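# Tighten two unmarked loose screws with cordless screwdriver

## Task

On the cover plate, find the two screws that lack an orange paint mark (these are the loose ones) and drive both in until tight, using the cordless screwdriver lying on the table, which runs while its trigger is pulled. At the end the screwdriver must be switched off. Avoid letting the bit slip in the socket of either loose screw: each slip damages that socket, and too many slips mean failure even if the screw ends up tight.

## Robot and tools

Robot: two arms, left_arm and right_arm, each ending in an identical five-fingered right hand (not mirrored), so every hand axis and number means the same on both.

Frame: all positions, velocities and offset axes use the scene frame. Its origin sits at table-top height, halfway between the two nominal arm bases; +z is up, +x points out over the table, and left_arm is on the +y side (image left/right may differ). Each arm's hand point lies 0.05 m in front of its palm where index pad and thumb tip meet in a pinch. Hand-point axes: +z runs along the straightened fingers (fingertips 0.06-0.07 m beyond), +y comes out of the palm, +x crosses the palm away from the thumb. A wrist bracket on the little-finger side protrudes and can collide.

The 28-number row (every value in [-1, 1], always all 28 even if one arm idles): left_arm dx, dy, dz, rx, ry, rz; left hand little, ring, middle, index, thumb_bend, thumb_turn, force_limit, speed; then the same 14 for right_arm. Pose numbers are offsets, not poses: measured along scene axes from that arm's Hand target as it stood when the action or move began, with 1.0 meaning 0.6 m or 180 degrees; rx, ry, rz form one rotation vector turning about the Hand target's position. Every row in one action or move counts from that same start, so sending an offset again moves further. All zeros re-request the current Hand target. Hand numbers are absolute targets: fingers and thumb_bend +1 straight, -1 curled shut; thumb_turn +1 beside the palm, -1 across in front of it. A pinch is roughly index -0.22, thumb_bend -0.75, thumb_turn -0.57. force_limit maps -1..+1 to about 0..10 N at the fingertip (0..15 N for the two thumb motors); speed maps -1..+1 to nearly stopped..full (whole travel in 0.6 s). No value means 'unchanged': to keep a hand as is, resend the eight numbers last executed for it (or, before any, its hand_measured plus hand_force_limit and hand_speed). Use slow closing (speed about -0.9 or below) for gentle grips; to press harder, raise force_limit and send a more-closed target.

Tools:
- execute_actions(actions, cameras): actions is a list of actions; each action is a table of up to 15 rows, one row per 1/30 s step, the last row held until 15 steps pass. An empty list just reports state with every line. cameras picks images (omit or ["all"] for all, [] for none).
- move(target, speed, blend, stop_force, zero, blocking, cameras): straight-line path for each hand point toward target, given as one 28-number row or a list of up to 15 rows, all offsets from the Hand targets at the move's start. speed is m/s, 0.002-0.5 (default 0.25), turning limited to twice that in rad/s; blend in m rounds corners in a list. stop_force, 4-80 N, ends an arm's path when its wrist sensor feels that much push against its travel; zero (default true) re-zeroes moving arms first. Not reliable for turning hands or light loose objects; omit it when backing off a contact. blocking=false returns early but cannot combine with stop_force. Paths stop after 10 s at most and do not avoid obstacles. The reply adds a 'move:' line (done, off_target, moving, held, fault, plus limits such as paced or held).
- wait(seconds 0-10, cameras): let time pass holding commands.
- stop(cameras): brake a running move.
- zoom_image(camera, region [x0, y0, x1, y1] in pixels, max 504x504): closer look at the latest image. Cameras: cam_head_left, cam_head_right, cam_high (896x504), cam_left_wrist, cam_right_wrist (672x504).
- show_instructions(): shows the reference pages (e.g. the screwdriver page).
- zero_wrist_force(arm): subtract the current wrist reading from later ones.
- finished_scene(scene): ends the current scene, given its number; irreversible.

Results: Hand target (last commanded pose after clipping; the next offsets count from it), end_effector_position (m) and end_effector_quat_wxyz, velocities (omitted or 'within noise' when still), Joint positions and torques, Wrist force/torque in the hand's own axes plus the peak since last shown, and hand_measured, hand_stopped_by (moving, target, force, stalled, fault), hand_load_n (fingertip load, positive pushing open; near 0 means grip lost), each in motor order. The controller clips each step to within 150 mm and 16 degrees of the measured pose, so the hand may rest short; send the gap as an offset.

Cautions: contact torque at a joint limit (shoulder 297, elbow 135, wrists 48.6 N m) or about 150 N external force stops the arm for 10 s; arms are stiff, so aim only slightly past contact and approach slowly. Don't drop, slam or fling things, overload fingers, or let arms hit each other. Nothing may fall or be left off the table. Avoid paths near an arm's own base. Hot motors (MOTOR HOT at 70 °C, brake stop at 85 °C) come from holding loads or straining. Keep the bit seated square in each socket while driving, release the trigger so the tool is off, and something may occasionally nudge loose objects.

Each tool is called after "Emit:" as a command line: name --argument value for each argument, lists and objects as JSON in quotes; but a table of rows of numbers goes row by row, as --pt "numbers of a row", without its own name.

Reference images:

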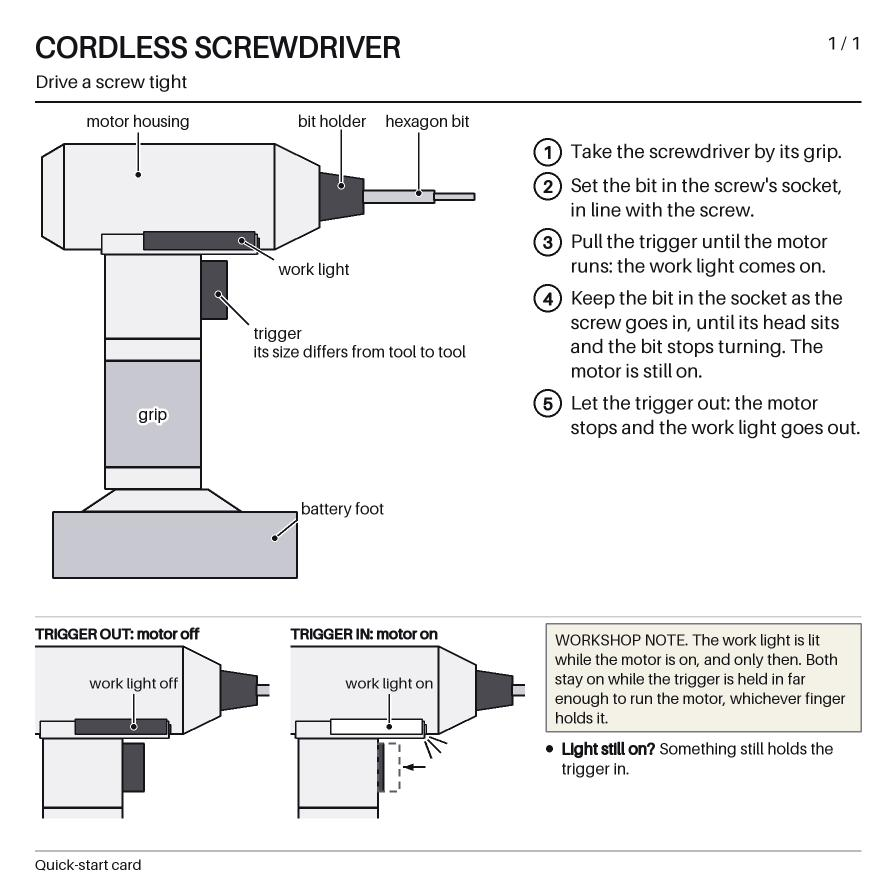

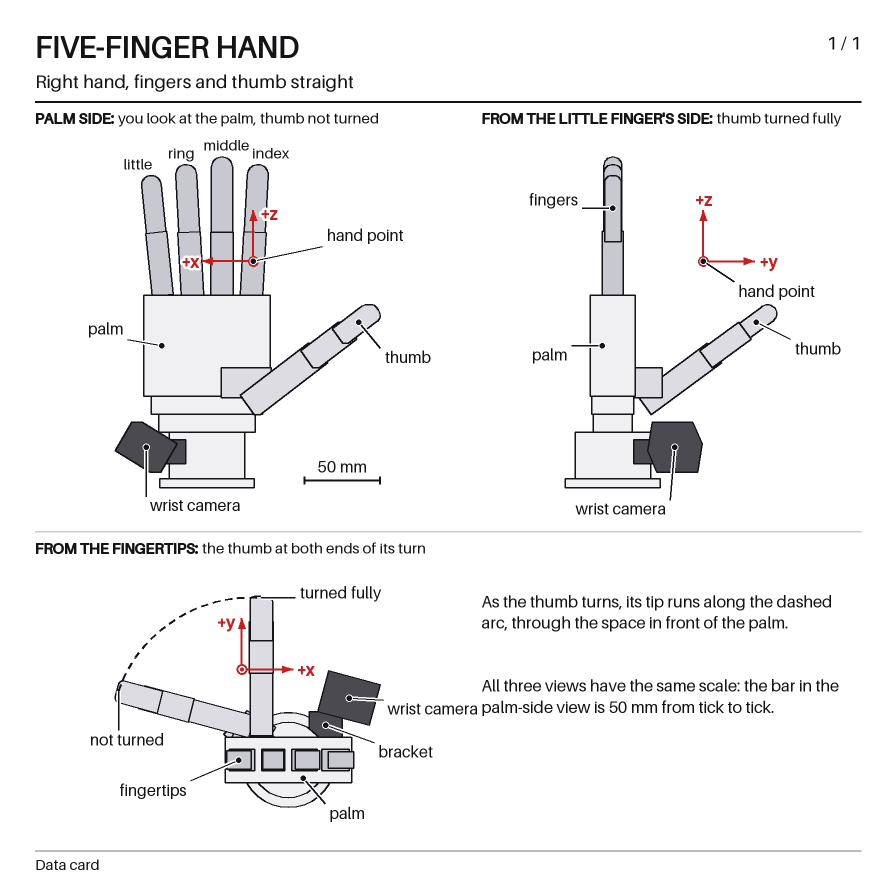

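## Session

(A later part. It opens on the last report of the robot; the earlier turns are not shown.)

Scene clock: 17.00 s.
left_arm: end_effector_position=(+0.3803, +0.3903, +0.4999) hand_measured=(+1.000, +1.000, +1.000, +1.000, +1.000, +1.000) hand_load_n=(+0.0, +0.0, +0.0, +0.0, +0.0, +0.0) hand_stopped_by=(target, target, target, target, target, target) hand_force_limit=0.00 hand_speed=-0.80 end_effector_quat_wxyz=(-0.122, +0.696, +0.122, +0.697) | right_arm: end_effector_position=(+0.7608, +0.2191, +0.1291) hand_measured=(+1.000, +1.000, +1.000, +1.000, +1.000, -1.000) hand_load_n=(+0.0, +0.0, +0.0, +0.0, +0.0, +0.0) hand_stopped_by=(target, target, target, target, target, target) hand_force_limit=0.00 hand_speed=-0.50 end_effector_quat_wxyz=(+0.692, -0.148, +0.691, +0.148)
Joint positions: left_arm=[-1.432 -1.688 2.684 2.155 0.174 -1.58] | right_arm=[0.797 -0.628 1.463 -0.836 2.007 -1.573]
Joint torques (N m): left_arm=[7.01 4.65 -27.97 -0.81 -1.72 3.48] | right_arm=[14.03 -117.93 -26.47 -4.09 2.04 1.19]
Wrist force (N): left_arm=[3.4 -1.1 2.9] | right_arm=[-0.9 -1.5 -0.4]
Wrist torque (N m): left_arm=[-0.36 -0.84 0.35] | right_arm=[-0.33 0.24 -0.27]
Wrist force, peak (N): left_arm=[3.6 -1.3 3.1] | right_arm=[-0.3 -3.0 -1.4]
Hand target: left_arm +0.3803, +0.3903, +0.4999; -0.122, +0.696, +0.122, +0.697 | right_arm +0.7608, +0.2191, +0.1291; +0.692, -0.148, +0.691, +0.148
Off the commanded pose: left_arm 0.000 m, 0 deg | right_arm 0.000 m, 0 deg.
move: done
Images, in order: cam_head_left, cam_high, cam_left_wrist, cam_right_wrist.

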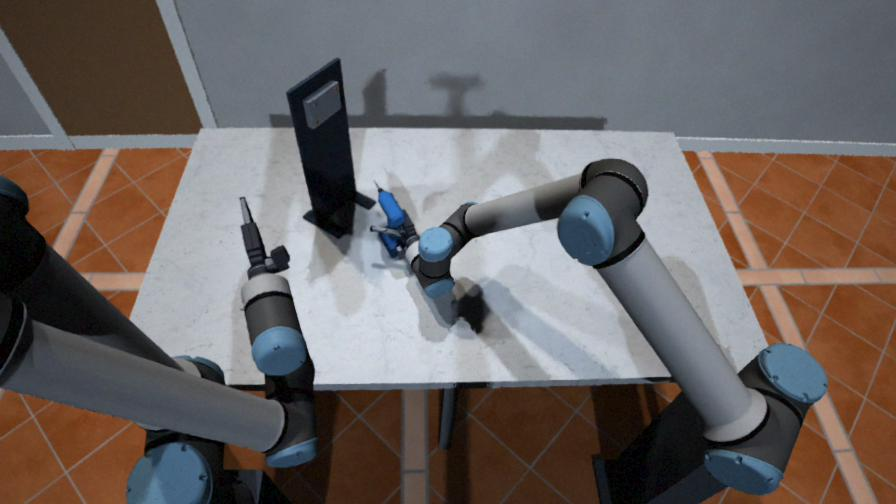

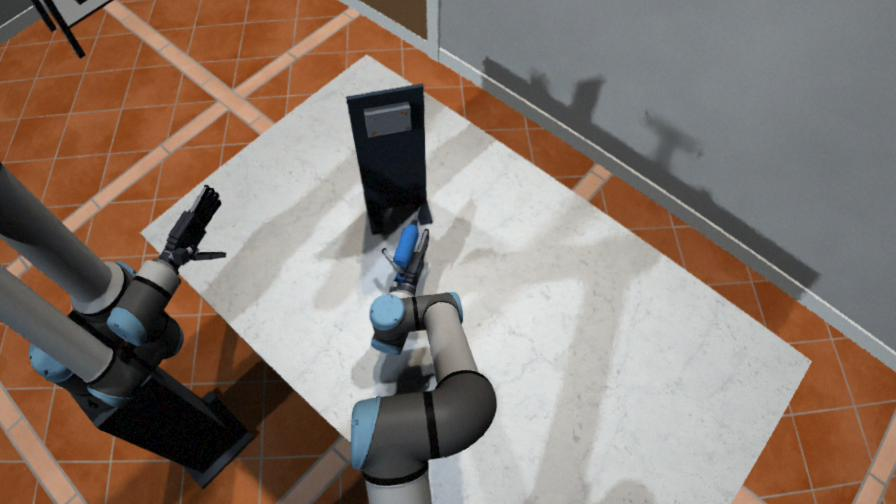

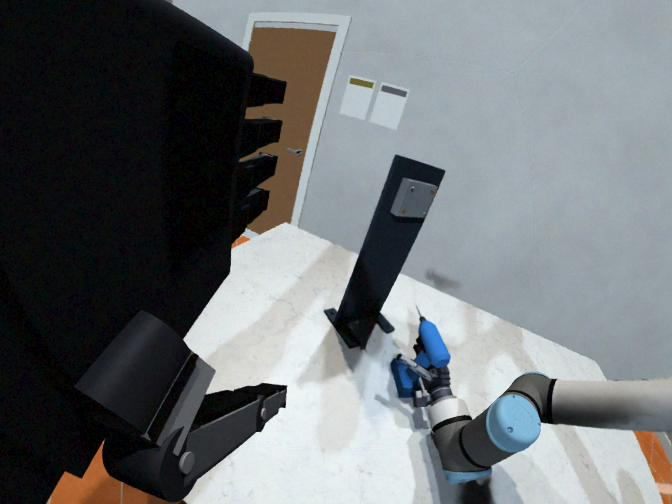

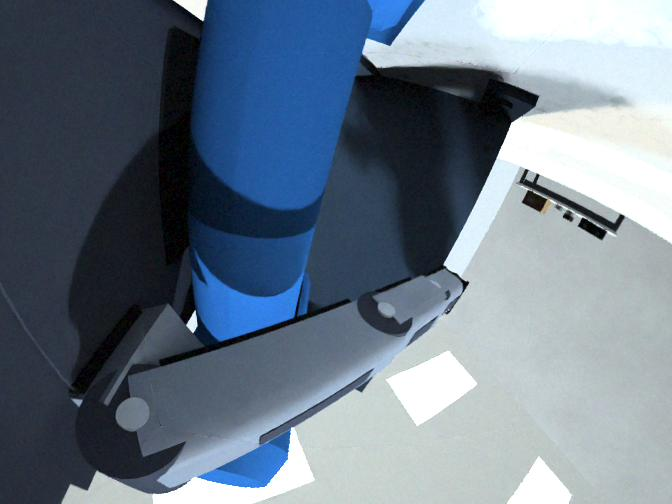

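Emit:
move --target '[0,0,0,0,0,0,1,1,1,1,1,1,0,-0.8,0,0,0,0,0,0,-1,-1,-1,1,1,-1,-0.4,-0.7]' --cameras '[]'

Emit:
move --target '[0,0,0,0,0,0,1,1,1,1,1,1,0,-0.8,0,0,0,0,0,0,-1,-1,-1,1,-1,-1,-0.4,-0.8]' --cameras '["cam_left_wrist","cam_right_wrist"]'

Emit:
zoom_image --camera "cam_left_wrist" --region '[370, 290, 500, 420]'

Scene clock: 21.07 s.
Wrist force, peak (N): left_arm=[4.0 -0.8 3.1] | right_arm=[2.3 -1.0 0.5]
Off the commanded pose: left_arm 0.000 m, 0 deg | right_arm 0.000 m, 0 deg.
move: done

Scene clock: 25.37 s.
left_arm: end_effector_position=(+0.3803, +0.3903, +0.4999) hand_measured=(+1.000, +1.000, +1.000, +1.000, +1.000, +1.000) hand_load_n=(+0.0, +0.0, +0.0, +0.0, +0.0, +0.0) hand_stopped_by=(target, target, target, target, target, target) hand_force_limit=0.00 hand_speed=-0.80 end_effector_quat_wxyz=(-0.122, +0.696, +0.122, +0.697) | right_arm: end_effector_position=(+0.7608, +0.2191, +0.1291) hand_measured=(-0.796, -0.780, -0.780, +1.000, +0.152, -1.000) hand_load_n=(+5.5, +2.0, +2.5, +0.0, +4.5, +1.0) hand_stopped_by=(force, force, force, target, force, target) hand_force_limit=-0.40 hand_speed=-0.80 end_effector_quat_wxyz=(+0.692, -0.148, +0.691, +0.148)
Joint positions: left_arm=[-1.432 -1.688 2.684 2.155 0.174 -1.58] | right_arm=[0.797 -0.628 1.463 -0.836 2.007 -1.573]
Joint torques (N m): left_arm=[7.57 3.56 -22.62 3.71 -1.01 3.05] | right_arm=[11.44 -116.54 -26.35 -0.57 -0.63 1.18]
Wrist force (N): left_arm=[3.4 -1.2 2.7] | right_arm=[0.6 -1.5 1.2]
Wrist torque (N m): left_arm=[-0.36 -0.83 0.34] | right_arm=[-0.34 -0.11 -0.04]
Wrist force, peak (N): left_arm=[3.9 -1.1 2.8] | right_arm=[1.0 -1.9 0.7]
Hand target: left_arm +0.3803, +0.3903, +0.4999; -0.122, +0.696, +0.122, +0.697 | right_arm +0.7608, +0.2191, +0.1291; +0.692, -0.148, +0.691, +0.148
Off the commanded pose: left_arm 0.000 m, 0 deg | right_arm 0.000 m, 0 deg.
move: done
Images, in order: cam_left_wrist, cam_right_wrist.

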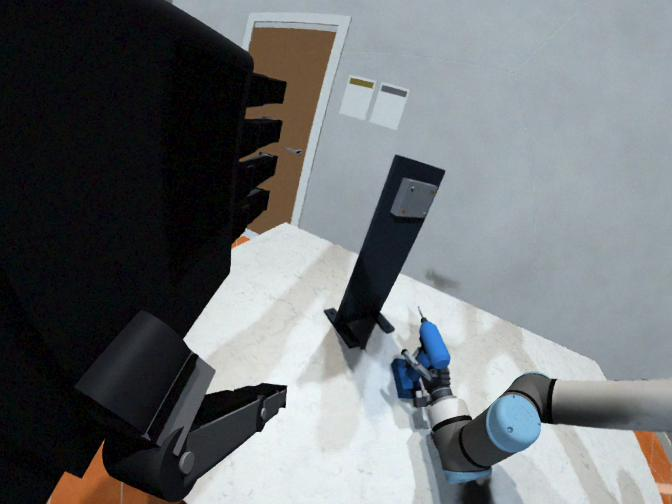

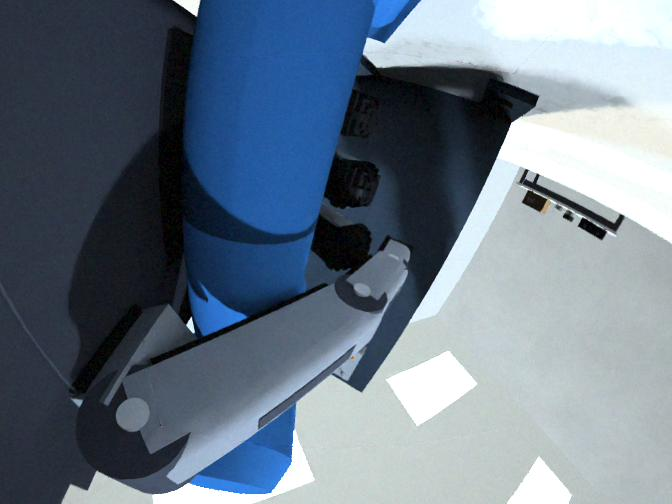

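Scaled by 3.877 from the camera's 672x504 image, which has a finer 960x720 frame.

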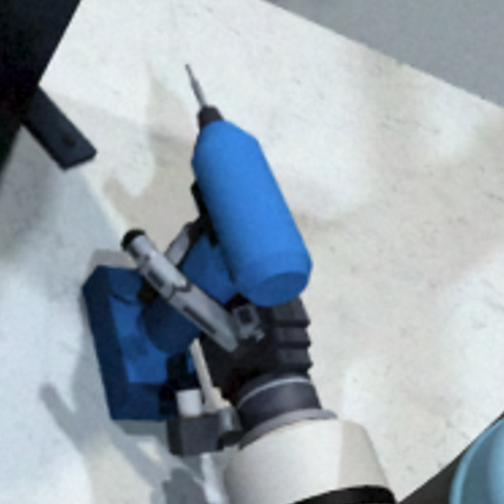

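Emit:
move --target '[0,0,0,0,0,0,1,1,1,1,1,1,0,-0.8,0,0,0,0,0,0,-0.98,-0.98,-0.98,1,-0.98,-1,0.3,-0.8]' --cameras '[]'

Emit:
move --target '[0,0,0,0,0,0,1,1,1,1,1,1,0,-0.8,0,0,0,0,0,0,-1,-1,-1,1,-1,-1,0.7,-0.8]' --cameras '[]'

Emit:
move --target '[0,0,0,0,0,0,1,1,1,1,1,1,0,-0.8,0,0,0.08,0,0,0,-1,-1,-1,1,-1,-1,0.7,-0.8]' --speed 0.05 --cameras '[]'

Emit:
move --target '[0,0,0,0,0,0,1,1,1,1,1,1,0,-0.8,0,0,0,0,0,0,-0.98,-0.98,-0.98,-0.5,-0.98,-1,0.7,-0.7]' --cameras '["cam_left_wrist","cam_right_wrist"]'

Emit:
zoom_image --camera "cam_left_wrist" --region '[370, 260, 500, 390]'

Scene clock: 26.27 s.
Wrist force, peak (N): left_arm=[3.6 -1.0 3.0] | right_arm=[-0.3 -1.5 1.5]
Off the commanded pose: left_arm 0.000 m, 0 deg | right_arm 0.000 m, 0 deg.
move: done

Scene clock: 26.97 s.
Wrist force, peak (N): left_arm=[3.7 -1.2 2.8] | right_arm=[0.4 -1.9 1.2]
Off the commanded pose: left_arm 0.000 m, 0 deg | right_arm 0.000 m, 0 deg.
move: done

Scene clock: 28.20 s.
Wrist force, peak (N): left_arm=[3.8 -0.9 2.9] | right_arm=[11.9 -1.0 -0.4]
Off the commanded pose: left_arm 0.000 m, 0 deg | right_arm 0.000 m, 0 deg.
move: done

Scene clock: 31.47 s.
left_arm: end_effector_position=(+0.3803, +0.3903, +0.4999) hand_measured=(+1.000, +1.000, +1.000, +1.000, +1.000, +1.000) hand_load_n=(+0.0, +0.0, +0.0, +0.0, +0.0, +0.0) hand_stopped_by=(target, target, target, target, target, target) hand_force_limit=0.00 hand_speed=-0.80 end_effector_quat_wxyz=(-0.122, +0.696, +0.122, +0.697) | right_arm: end_effector_position=(+0.7608, +0.2191, +0.1771) hand_measured=(-0.806, -0.798, -0.796, -0.500, +0.094, -1.000) hand_load_n=(+9.0, +9.5, +11.5, +2.5, +12.0, +1.5) hand_stopped_by=(force, force, force, target, force, target) hand_force_limit=0.70 hand_speed=-0.70 end_effector_quat_wxyz=(+0.692, -0.148, +0.691, +0.148)
Joint positions: left_arm=[-1.432 -1.688 2.684 2.155 0.174 -1.58] | right_arm=[0.797 -0.685 1.468 -0.785 2.007 -1.573]
Joint torques (N m): left_arm=[7.45 3.08 -18.97 3.02 -1.12 2.54] | right_arm=[9.98 -107.7 -40.83 -4.97 -0.37 -0.05]
Wrist force (N): left_arm=[3.3 -0.6 2.7] | right_arm=[9.6 -1.4 -0.1]
Wrist torque (N m): left_arm=[-0.26 -0.81 0.36] | right_arm=[-0.32 -0.29 0.03]
Wrist force, peak (N): left_arm=[4.0 -1.0 2.8] | right_arm=[9.8 -1.1 0.1]
Hand target: left_arm +0.3803, +0.3903, +0.4999; -0.122, +0.696, +0.122, +0.697 | right_arm +0.7608, +0.2191, +0.1771; +0.692, -0.148, +0.691, +0.148
Off the commanded pose: left_arm 0.000 m, 0 deg | right_arm 0.000 m, 0 deg.
move: done
Images, in order: cam_left_wrist, cam_right_wrist.

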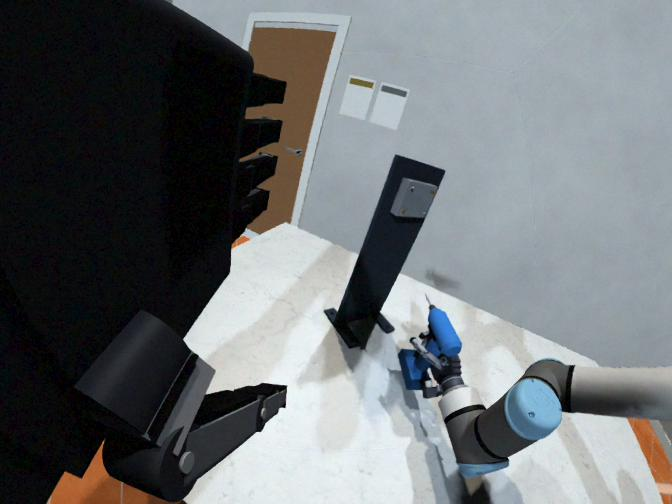

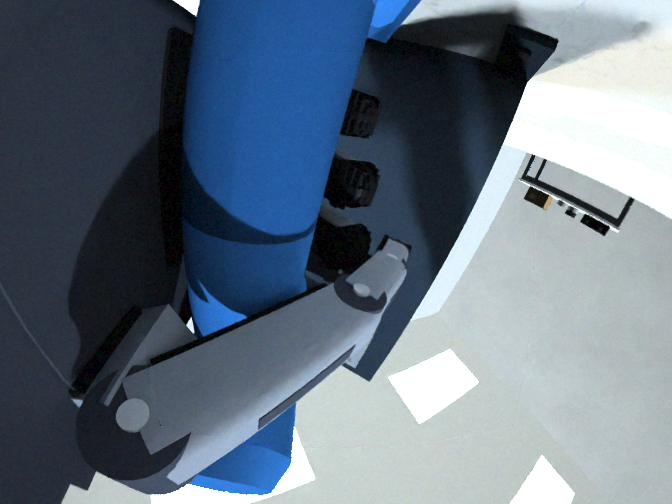

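Scaled by 3.877 from the camera's 672x504 image, which has a finer 960x720 frame.

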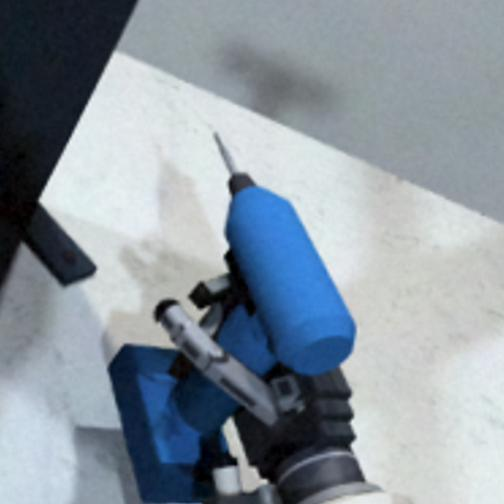

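Emit:
move --target '[0,0,0,0,0,0,1,1,1,1,1,1,0,-0.8,0,0,0.1,0,0,0,-0.98,-0.98,-0.98,-0.7,-0.98,-1,0.1,-0.8]' --speed 0.1 --cameras '["cam_left_wrist"]'

Emit:
zoom_image --camera "cam_left_wrist" --region '[370, 240, 500, 370]'

Emit:
execute_actions --actions '[]' --cameras '["cam_left_wrist"]'

Scene clock: 32.53 s.
Wrist force, peak (N): left_arm=[3.7 -0.9 3.0] | right_arm=[12.2 -1.2 -0.4]
Off the commanded pose: left_arm 0.000 m, 0 deg | right_arm 0.000 m, 0 deg.
move: done
Images, in order: cam_left_wrist.

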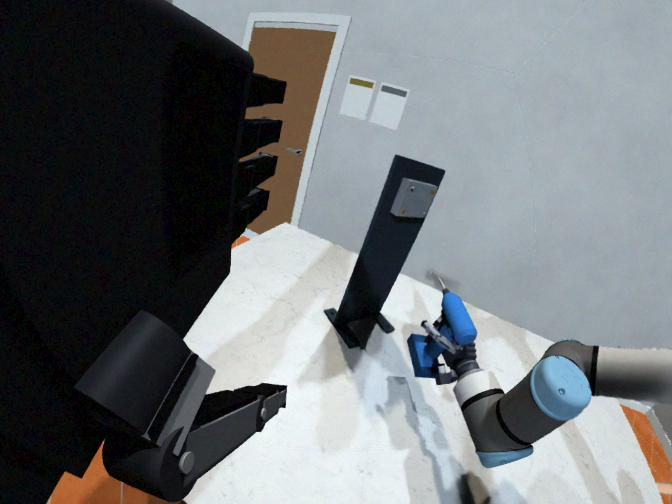

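Scaled by 3.877 from the camera's 672x504 image, which has a finer 960x720 frame.

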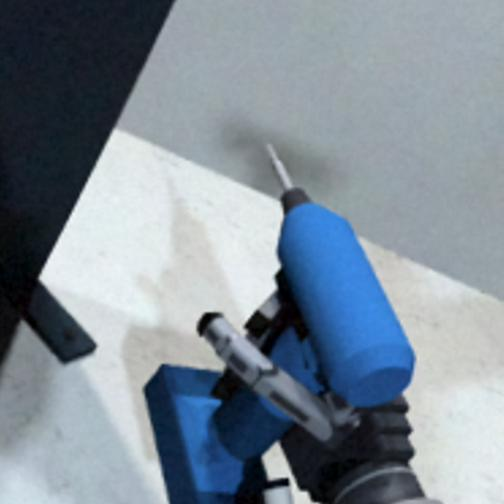

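Scene clock: 32.53 s.
left_arm: end_effector_position=(+0.3803, +0.3903, +0.4999) hand_measured=(+1.000, +1.000, +1.000, +1.000, +1.000, +1.000) hand_load_n=(+0.0, +0.0, +0.0, +0.0, +0.0, +0.5) hand_stopped_by=(target, target, target, target, target, target) hand_force_limit=0.00 hand_speed=-0.80 end_effector_quat_wxyz=(-0.122, +0.696, +0.122, +0.697) | right_arm: end_effector_position=(+0.7608, +0.2192, +0.2372) hand_measured=(-0.806, -0.800, -0.796, -0.698, +0.094, -1.000) hand_load_n=(+2.5, +0.0, +9.5, +4.5, +12.0, +1.0) hand_stopped_by=(force, force, force, target, force, target) hand_force_limit=0.10 hand_speed=-0.80 end_effector_quat_wxyz=(+0.692, -0.148, +0.691, +0.148)
Joint positions: left_arm=[-1.432 -1.688 2.684 2.155 0.174 -1.58] | right_arm=[0.797 -0.752 1.465 -0.715 2.007 -1.573]
Joint velocities: within noise
Joint torques (N m): left_arm=[9.08 1.79 -15.66 3.09 -1.09 2.97] | right_arm=[3.83 -105.15 -34.85 -6.24 0.11 0.04]
Wrist force (N): left_arm=[3.5 -1.2 2.8] | right_arm=[9.9 -1.2 -0.1]
Wrist torque (N m): left_arm=[-0.36 -0.85 0.35] | right_arm=[-0.29 -0.35 0.05]
Wrist force, peak (N): left_arm=[3.5 -1.2 2.8] | right_arm=[9.9 -1.2 -0.1]
Hand target: left_arm +0.3803, +0.3903, +0.4999; -0.122, +0.696, +0.122, +0.697 | right_arm +0.7608, +0.2191, +0.2371; +0.692, -0.148, +0.691, +0.148
Off the commanded pose: left_arm 0.000 m, 0 deg | right_arm 0.000 m, 0 deg.
Images, in order (width x height): cam_left_wrist 672x504.

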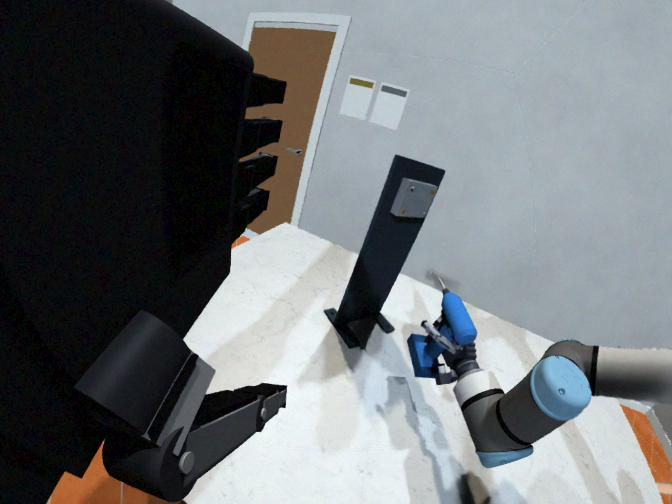

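Emit:
move --target '[0,0,0,0,0,0,1,1,1,1,1,1,0,-0.8,0,0,0,0,0,0,-1,-1,-0.98,-0.4,-1,-1,0.7,-0.7]' --cameras '["cam_left_wrist"]'

Emit:
zoom_image --camera "cam_left_wrist" --region '[370, 240, 500, 370]'

Emit:
move --target '[0,0,0,0,0,0,1,1,1,1,1,1,0,-0.8,0,0,0,0,0,0,-1,-1,-0.98,-0.9,-1,-1,0.2,-0.8]' --cameras '["cam_left_wrist"]'

Emit:
zoom_image --camera "cam_left_wrist" --region '[370, 240, 500, 370]'

Scene clock: 33.57 s.
Wrist force, peak (N): left_arm=[3.9 -1.4 2.7] | right_arm=[9.8 -1.1 -0.2]
Off the commanded pose: left_arm 0.000 m, 0 deg | right_arm 0.000 m, 0 deg.
move: done
Images, in order: cam_left_wrist.

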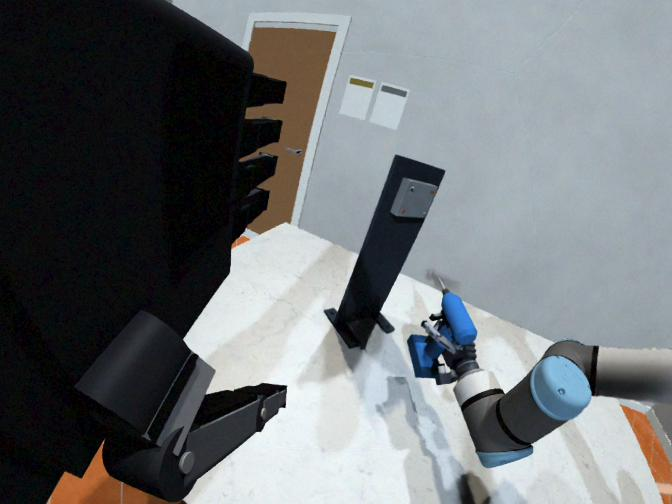

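Scaled by 3.877 from the camera's 672x504 image, which has a finer 960x720 frame.

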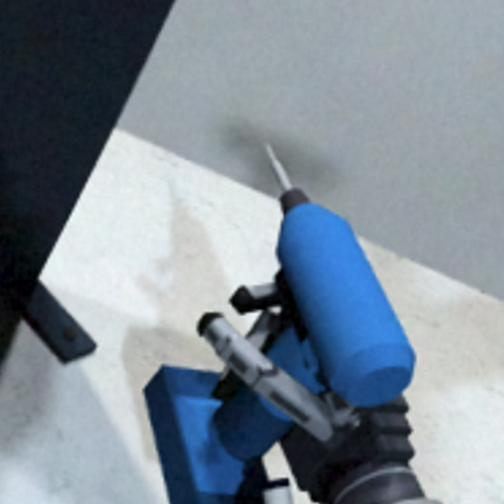

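Scene clock: 34.87 s.
left_arm: end_effector_position=(+0.3803, +0.3903, +0.4999) hand_measured=(+1.000, +1.000, +1.000, +1.000, +1.000, +1.000) hand_load_n=(+0.0, +0.0, +0.0, +0.0, +0.0, +0.0) hand_stopped_by=(target, target, target, target, target, target) hand_force_limit=0.00 hand_speed=-0.80 end_effector_quat_wxyz=(-0.122, +0.696, +0.122, +0.697) | right_arm: end_effector_position=(+0.7608, +0.2191, +0.2371) hand_measured=(-0.834, -0.846, -0.796, -0.742, +0.088, -1.000) hand_load_n=(+11.5, +9.5, +9.0, +6.0, +13.0, +1.5) hand_stopped_by=(force, force, force, force, force, target) hand_force_limit=0.20 hand_speed=-0.80 end_effector_quat_wxyz=(+0.692, -0.148, +0.691, +0.148)
Joint positions: left_arm=[-1.432 -1.688 2.684 2.155 0.174 -1.58] | right_arm=[0.797 -0.752 1.466 -0.715 2.007 -1.573]
Joint torques (N m): left_arm=[6.91 2.59 -15.14 2.95 -0.46 2.32] | right_arm=[-13.03 -121.93 -38.01 -6.3 0.92 1.37]
Wrist force (N): left_arm=[3.2 -0.7 2.8] | right_arm=[9.5 -1.3 0.1]
Wrist torque (N m): left_arm=[-0.29 -0.80 0.35] | right_arm=[-0.32 -0.32 0.04]
Wrist force, peak (N): left_arm=[3.7 -1.4 2.8] | right_arm=[9.9 -1.2 0.0]
Hand target: left_arm +0.3803, +0.3903, +0.4999; -0.122, +0.696, +0.122, +0.697 | right_arm +0.7608, +0.2191, +0.2371; +0.692, -0.148, +0.691, +0.148
Off the commanded pose: left_arm 0.000 m, 0 deg | right_arm 0.000 m, 0 deg.
move: done
Images, in order: cam_left_wrist.

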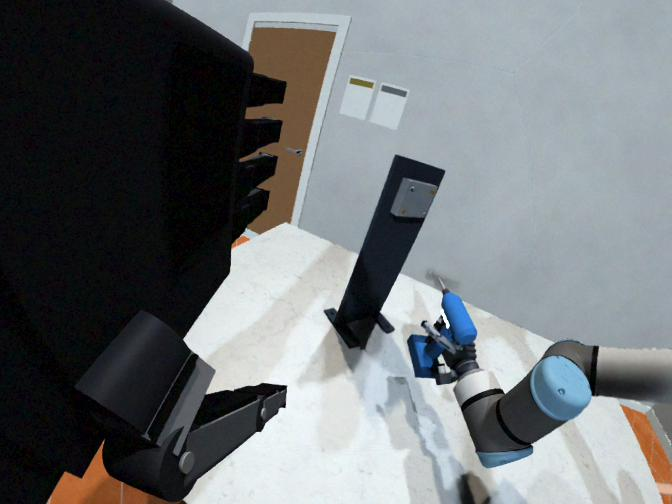

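Scaled by 3.877 from the camera's 672x504 image, which has a finer 960x720 frame.

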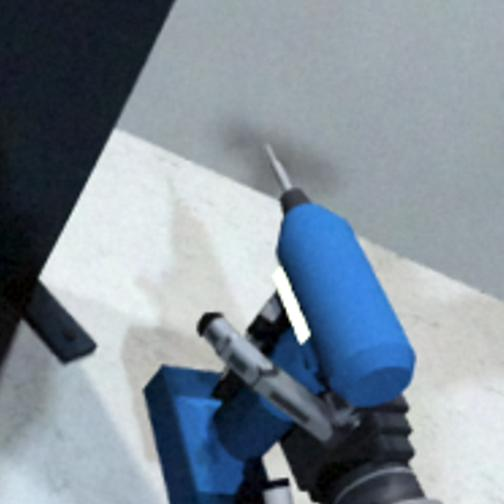

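Emit:
move --pt "0 0 0 0 0 0 1 1 1 1 1 1 0 -0.8 -0.1 -0.03 0.25 0 0 0.05 -1 -1 -0.98 -0.45 -1 -1 0.2 -0.7" --pt "0 0 0 0 0 0 1 1 1 1 1 1 0 -0.8 -0.09 0.053 0.34 0 0 0.17 -1 -1 -0.98 -0.45 -1 -1 0.2 -0.7" --speed 0.15

Emit:
zoom_image --camera "cam_left_wrist" --region '[370, 140, 530, 280]'

Scene clock: 38.77 s.
left_arm: end_effector_position=(+0.3803, +0.3903, +0.4999) hand_measured=(+1.000, +1.000, +1.000, +1.000, +1.000, +1.000) hand_load_n=(+0.0, +0.0, +0.0, +0.0, +0.0, +0.0) hand_stopped_by=(target, target, target, target, target, target) hand_force_limit=0.00 hand_speed=-0.80 end_effector_quat_wxyz=(-0.122, +0.696, +0.122, +0.697) | right_arm: end_effector_position=(+0.7069, +0.2508, +0.4410) hand_measured=(-0.834, -0.846, -0.796, -0.450, +0.088, -1.000) hand_load_n=(+11.0, +9.0, +10.0, +0.0, +12.5, +1.0) hand_stopped_by=(force, force, force, target, force, target) hand_force_limit=0.20 hand_speed=-0.70 end_effector_quat_wxyz=(+0.629, -0.325, +0.627, +0.325)
Joint positions: left_arm=[-1.432 -1.688 2.684 2.155 0.174 -1.58] | right_arm=[0.702 -0.96 1.421 -0.462 1.378 -1.572]
Joint torques (N m): left_arm=[5.78 -2.39 -12.29 2.76 -0.75 1.99] | right_arm=[14.44 -118.81 -47.56 -6.46 -1.13 -0.26]
Wrist force (N): left_arm=[3.6 -1.4 2.7] | right_arm=[9.5 -1.1 -0.2]
Wrist torque (N m): left_arm=[-0.38 -0.87 0.35] | right_arm=[-0.27 -0.32 0.02]
Wrist force, peak (N): left_arm=[4.1 -1.3 2.8] | right_arm=[12.8 -0.9 0.6]
Hand target: left_arm +0.3803, +0.3903, +0.4999; -0.122, +0.696, +0.122, +0.697 | right_arm +0.7068, +0.2509, +0.4411; +0.629, -0.325, +0.627, +0.325
Off the commanded pose: left_arm 0.000 m, 0 deg | right_arm 0.000 m, 0 deg.
move: done

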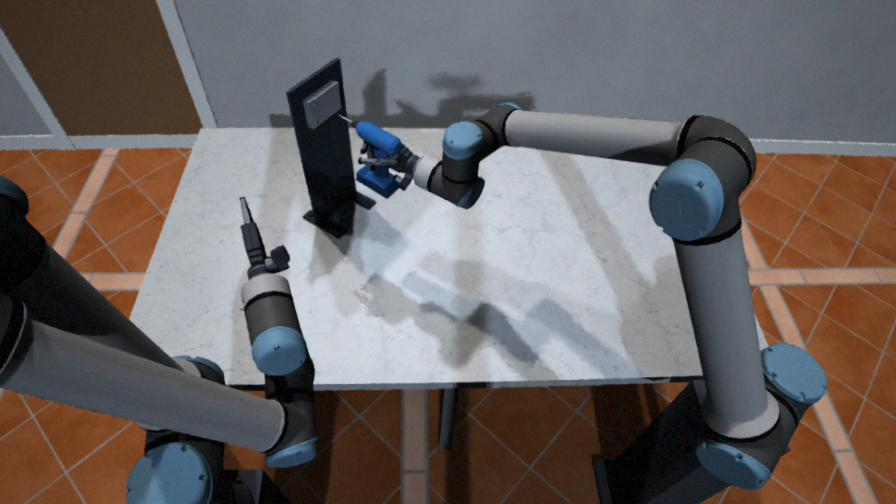

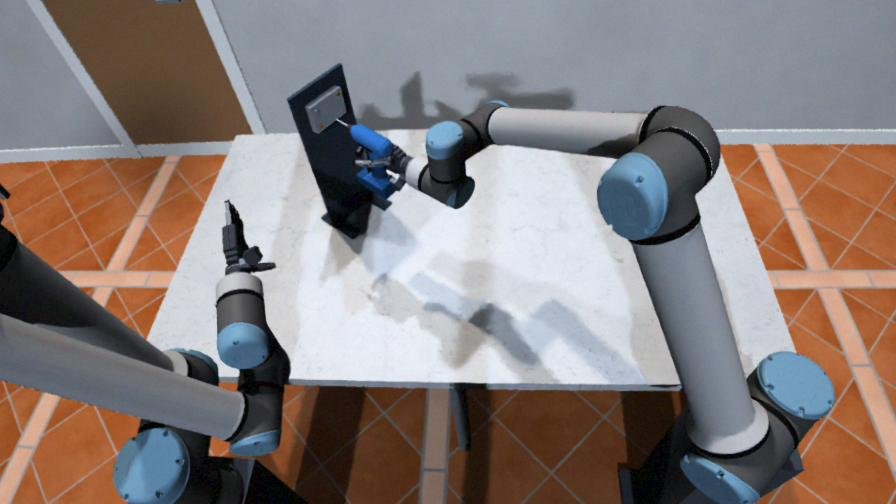

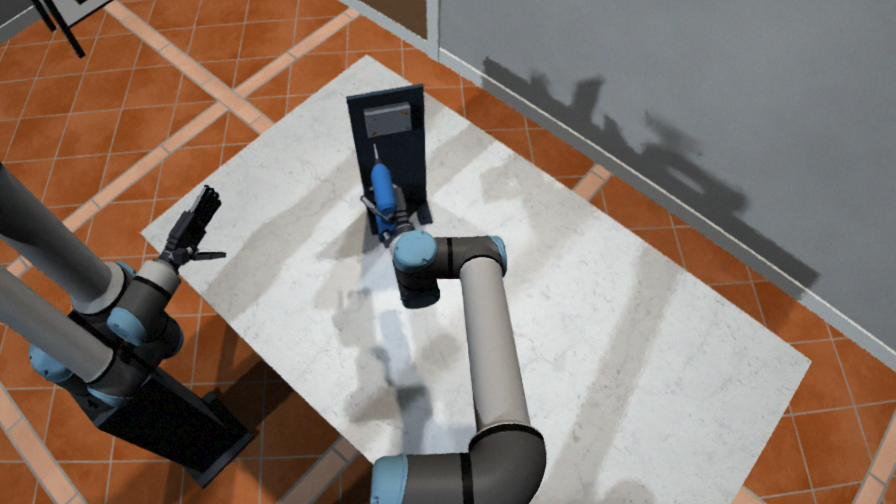

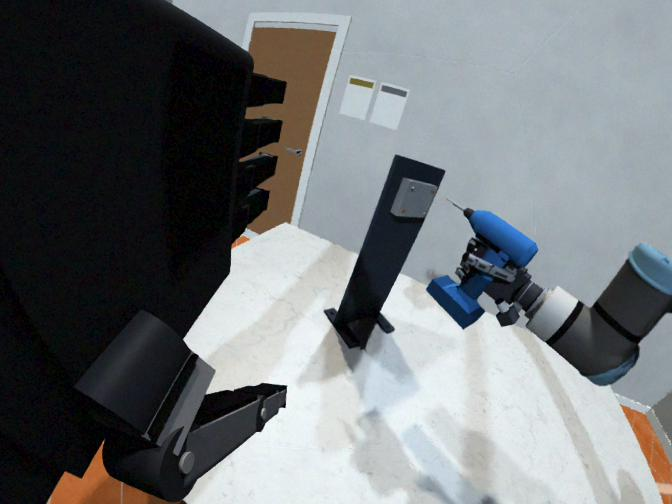

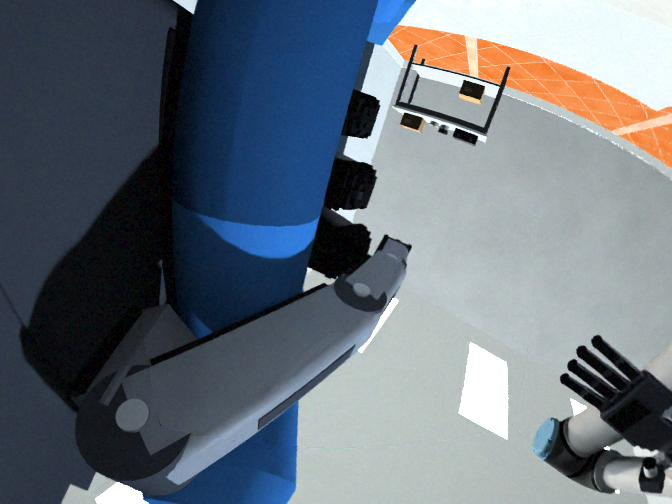

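Scaled by 3.150 from the camera's 672x504 image, which has a finer 960x720 frame.

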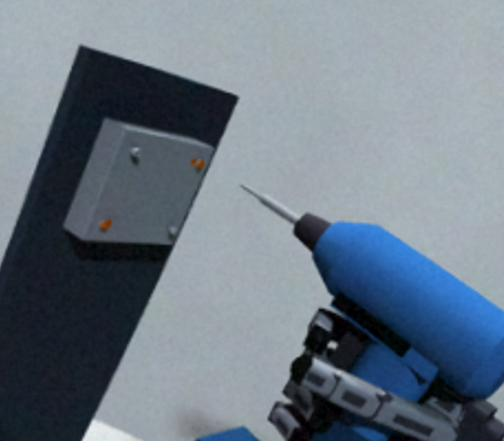

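Emit:
move --pt "0.15 0 0.3685 -0.045 0.081 0.03 1 1 1 1 1 1 0 -0.8 0 0 0 0 0 0 -1 -1 -0.98 -0.45 -1 -1 0.2 -0.7" --pt "0.6295 -0.073 0.3685 -0.1344 0.2444 0.0915 1 1 1 1 1 1 0 -0.8 0 0 0 0 0 0 -1 -1 -0.98 -0.45 -1 -1 0.2 -0.7" --speed 0.25 --cameras '["cam_left_wrist","cam_high"]'

Emit:
zoom_image --camera "cam_left_wrist" --region '[250, 170, 400, 290]'

Emit:
zoom_image --camera "cam_left_wrist" --region '[260, 250, 420, 430]'

Scene clock: 42.60 s.
left_arm: end_effector_position=(+0.7580, +0.3465, +0.7211) hand_measured=(+1.000, +1.000, +1.000, +1.000, +1.000, +1.000) hand_load_n=(+0.0, +0.0, +0.0, +0.0, +0.0, +0.0) hand_stopped_by=(target, target, target, target, target, target) hand_force_limit=0.00 hand_speed=-0.80 end_effector_quat_wxyz=(-0.109, +0.889, +0.303, +0.325) | right_arm: end_effector_position=(+0.7068, +0.2509, +0.4411) hand_measured=(-0.834, -0.846, -0.796, -0.450, +0.088, -1.000) hand_load_n=(+11.0, +9.0, +10.0, +0.0, +12.5, +1.0) hand_stopped_by=(force, force, force, target, force, target) hand_force_limit=0.20 hand_speed=-0.70 end_effector_quat_wxyz=(+0.629, -0.325, +0.627, +0.325)
Joint positions: left_arm=[-0.618 -1.058 0.772 1.588 0.917 0.423] | right_arm=[0.702 -0.96 1.421 -0.462 1.378 -1.572]
Joint torques (N m): left_arm=[5.79 -55.95 -46.6 5.25 0.57 2.9] | right_arm=[13.57 -117.22 -46.25 -6.11 0.03 -0.86]
Wrist force (N): left_arm=[2.8 -1.0 0.1] | right_arm=[9.5 -1.2 -0.4]
Wrist torque (N m): left_arm=[-0.10 -0.59 0.32] | right_arm=[-0.27 -0.32 0.03]
Wrist force, peak (N): left_arm=[6.3 -0.2 1.9] | right_arm=[9.9 -1.1 -0.3]
Hand target: left_arm +0.7580, +0.3465, +0.7210; -0.110, +0.889, +0.303, +0.325 | right_arm +0.7068, +0.2509, +0.4411; +0.629, -0.325, +0.627, +0.325
Off the commanded pose: left_arm 0.000 m, 0 deg | right_arm 0.000 m, 0 deg.
move: done
Images, in order: cam_high, cam_left_wrist.

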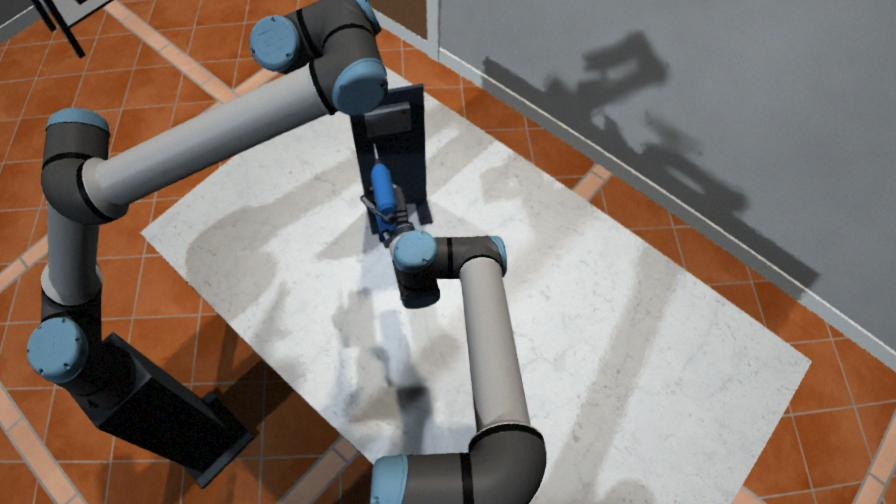

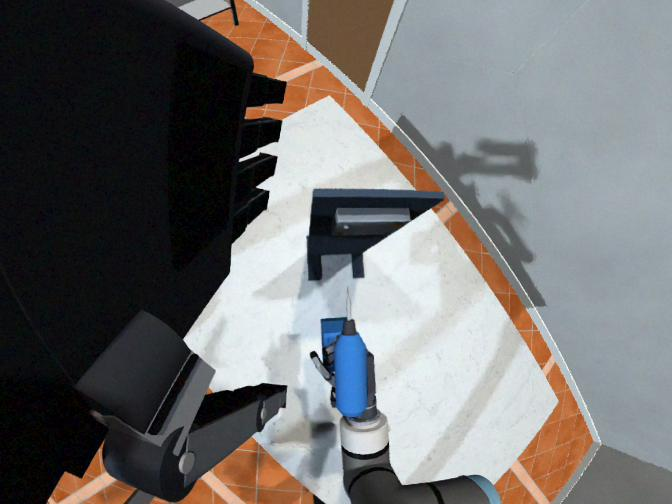

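Scaled by 3.360 from the camera's 672x504 image, which has a finer 960x720 frame.

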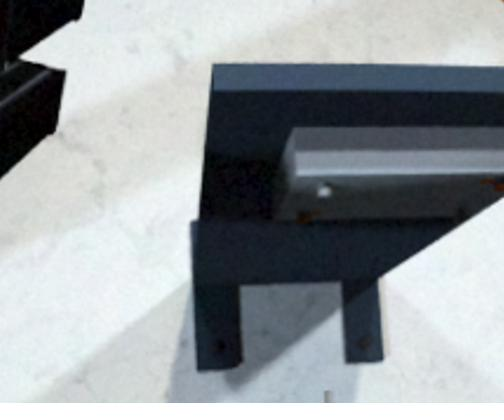

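Scaled by 2.800 from the camera's 672x504 image, which has a finer 960x720 frame.

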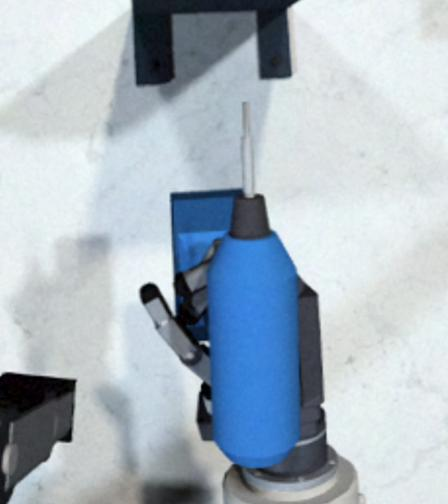

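Emit:
move --pt "-0.25 0.1 0 0.0175 -0.093 -0.066 1 1 1 1 1 1 0 -0.8 0.0014 -0.001 0 0 0 0.002 -1 -1 -0.98 -0.45 -1 -1 0.2 -0.7" --pt "-0.2767 0.144 -0.295 0.0698 -0.373 -0.2653 1 1 1 1 1 1 0 -0.8 0.0028 -0.002 0 0 0 0.0039 -1 -1 -0.98 -0.45 -1 -1 0.2 -0.7" --speed 0.2 --cameras '["cam_left_wrist","cam_high"]'

Emit:
zoom_image --camera "cam_left_wrist" --region '[270, 190, 410, 310]'

Emit:
zoom_image --camera "cam_left_wrist" --region '[310, 230, 510, 350]'

Scene clock: 47.67 s.
left_arm: end_effector_position=(+0.5920, +0.4329, +0.5438) hand_measured=(+1.000, +1.000, +1.000, +1.000, +1.000, +1.000) hand_load_n=(+0.0, +0.0, +0.0, +0.0, +0.0, +0.0) hand_stopped_by=(target, target, target, target, target, target) hand_force_limit=0.00 hand_speed=-0.80 end_effector_quat_wxyz=(+0.115, +0.595, -0.087, +0.791) | right_arm: end_effector_position=(+0.7085, +0.2497, +0.4411) hand_measured=(-0.834, -0.846, -0.796, -0.450, +0.088, -1.000) hand_load_n=(+11.0, +9.5, +10.0, +0.0, +12.5, +1.5) hand_stopped_by=(force, force, force, target, force, target) hand_force_limit=0.20 hand_speed=-0.70 end_effector_quat_wxyz=(+0.627, -0.329, +0.625, +0.329)
Joint positions: left_arm=[-0.415 -1.756 2.246 -0.772 1.482 1.597] | right_arm=[0.696 -0.959 1.419 -0.461 1.36 -1.572]
Joint torques (N m): left_arm=[0.13 -34.8 -45.93 -6.75 1.48 -3.75] | right_arm=[-13.08 -98.56 -51.12 -2.65 -0.33 1.59]
Wrist force (N): left_arm=[3.1 -0.9 2.7] | right_arm=[9.2 -1.0 0.1]
Wrist torque (N m): left_arm=[-0.39 -0.80 0.34] | right_arm=[-0.29 -0.28 0.01]
Wrist force, peak (N): left_arm=[3.3 -1.0 3.3] | right_arm=[10.1 -0.9 -0.1]
Hand target: left_arm +0.5920, +0.4329, +0.5440; +0.115, +0.595, -0.087, +0.791 | right_arm +0.7085, +0.2497, +0.4411; +0.627, -0.329, +0.625, +0.329
Off the commanded pose: left_arm 0.000 m, 0 deg | right_arm 0.000 m, 0 deg.
move: done
Images, in order: cam_high, cam_left_wrist.

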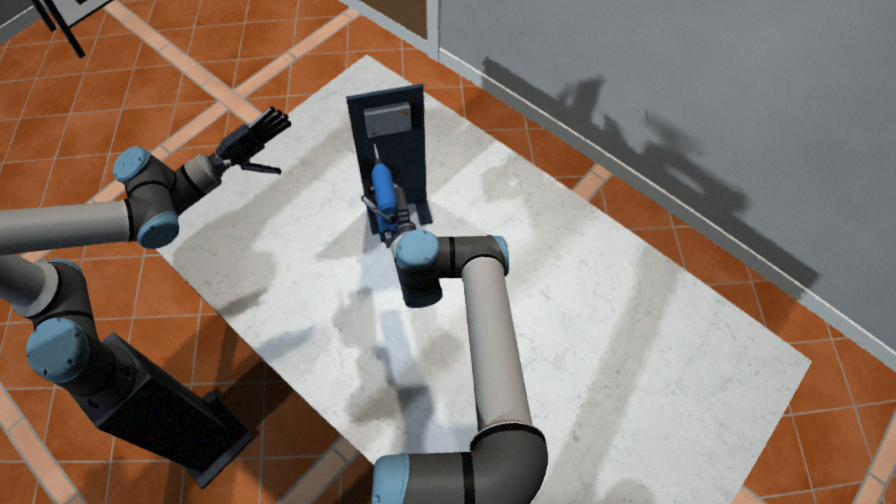

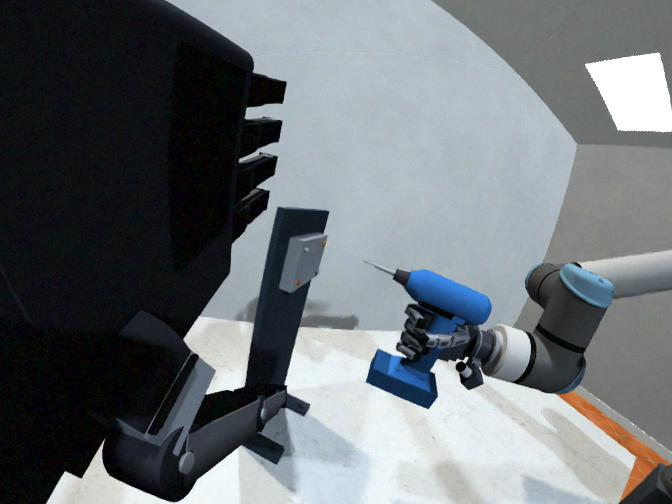

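Scaled by 3.600 from the camera's 672x504 image, which has a finer 960x720 frame.

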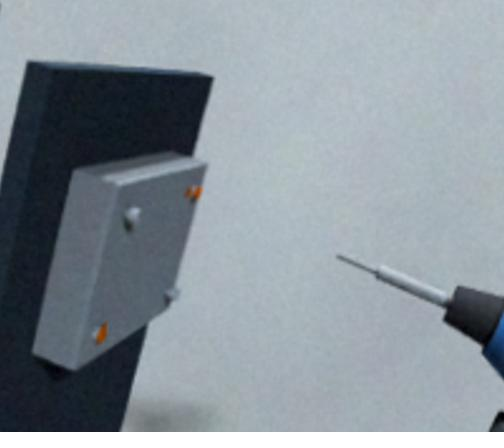

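Scaled by 2.520 from the camera's 672x504 image, which has a finer 960x720 frame.

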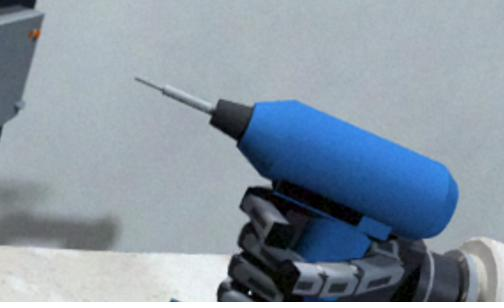

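Emit:
move --target '[0,0,0,0,0,0,1,1,1,1,1,1,0,-0.8,0.0434,0.0611,0.006,-0.019,0.0135,0,-1,-1,-0.98,-0.45,-1,-1,0.2,-0.7]' --speed 0.08 --cameras '["cam_left_wrist"]'

Emit:
zoom_image --camera "cam_left_wrist" --region '[290, 220, 410, 310]'

Emit:
zoom_image --camera "cam_left_wrist" --region '[310, 230, 510, 350]'

Scene clock: 49.00 s.
left_arm: end_effector_position=(+0.5920, +0.4329, +0.5440) hand_measured=(+1.000, +1.000, +1.000, +1.000, +1.000, +1.000) hand_load_n=(+0.0, +0.0, +0.0, +0.0, +0.0, +0.0) hand_stopped_by=(target, target, target, target, target, target) hand_force_limit=0.00 hand_speed=-0.80 end_effector_quat_wxyz=(+0.115, +0.595, -0.087, +0.791) | right_arm: end_effector_position=(+0.7344, +0.2864, +0.4446) hand_measured=(-0.834, -0.846, -0.796, -0.450, +0.088, -1.000) hand_load_n=(+11.0, +9.0, +10.0, +0.0, +12.5, +1.5) hand_stopped_by=(force, force, force, target, force, target) hand_force_limit=0.20 hand_speed=-0.70 end_effector_quat_wxyz=(+0.603, -0.341, +0.648, +0.317)
Joint positions: left_arm=[-0.415 -1.756 2.246 -0.772 1.482 1.597] | right_arm=[0.706 -0.893 1.262 -0.296 1.37 -1.586]
Joint torques (N m): left_arm=[1.07 -41.83 -48.82 -5.31 1.2 -3.7] | right_arm=[-11.25 -114.34 -54.06 -2.76 -0.89 1.72]
Wrist force (N): left_arm=[3.6 -0.8 2.6] | right_arm=[9.2 -1.0 0.6]
Wrist torque (N m): left_arm=[-0.37 -0.87 0.36] | right_arm=[-0.28 -0.31 0.01]
Wrist force, peak (N): left_arm=[3.5 -1.0 3.1] | right_arm=[10.0 -0.9 -1.6]
Hand target: left_arm +0.5920, +0.4329, +0.5440; +0.115, +0.595, -0.087, +0.791 | right_arm +0.7345, +0.2864, +0.4447; +0.603, -0.341, +0.648, +0.317
Off the commanded pose: left_arm 0.000 m, 0 deg | right_arm 0.000 m, 0 deg.
move: done
Images, in order: cam_left_wrist.

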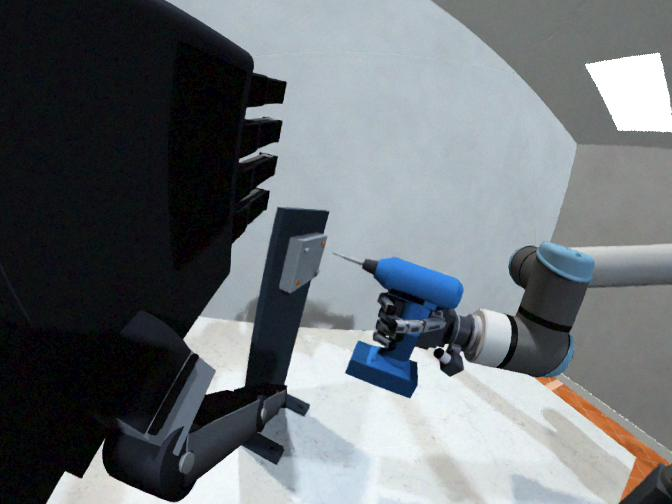

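Scaled by 4.200 from the camera's 672x504 image, which has a finer 960x720 frame.

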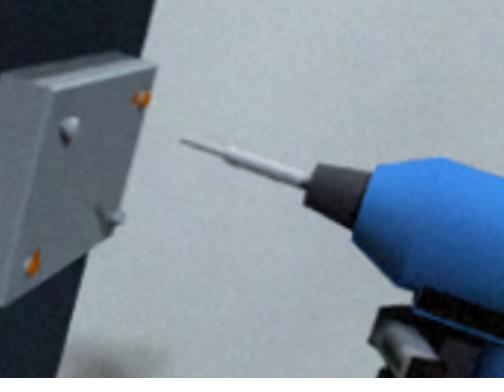

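Scaled by 2.520 from the camera's 672x504 image, which has a finer 960x720 frame.

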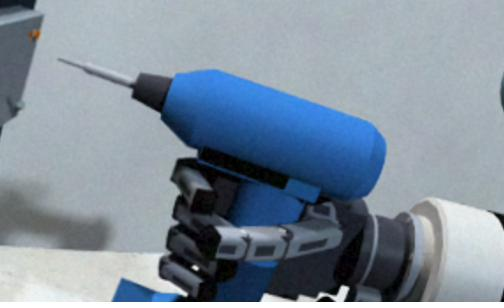

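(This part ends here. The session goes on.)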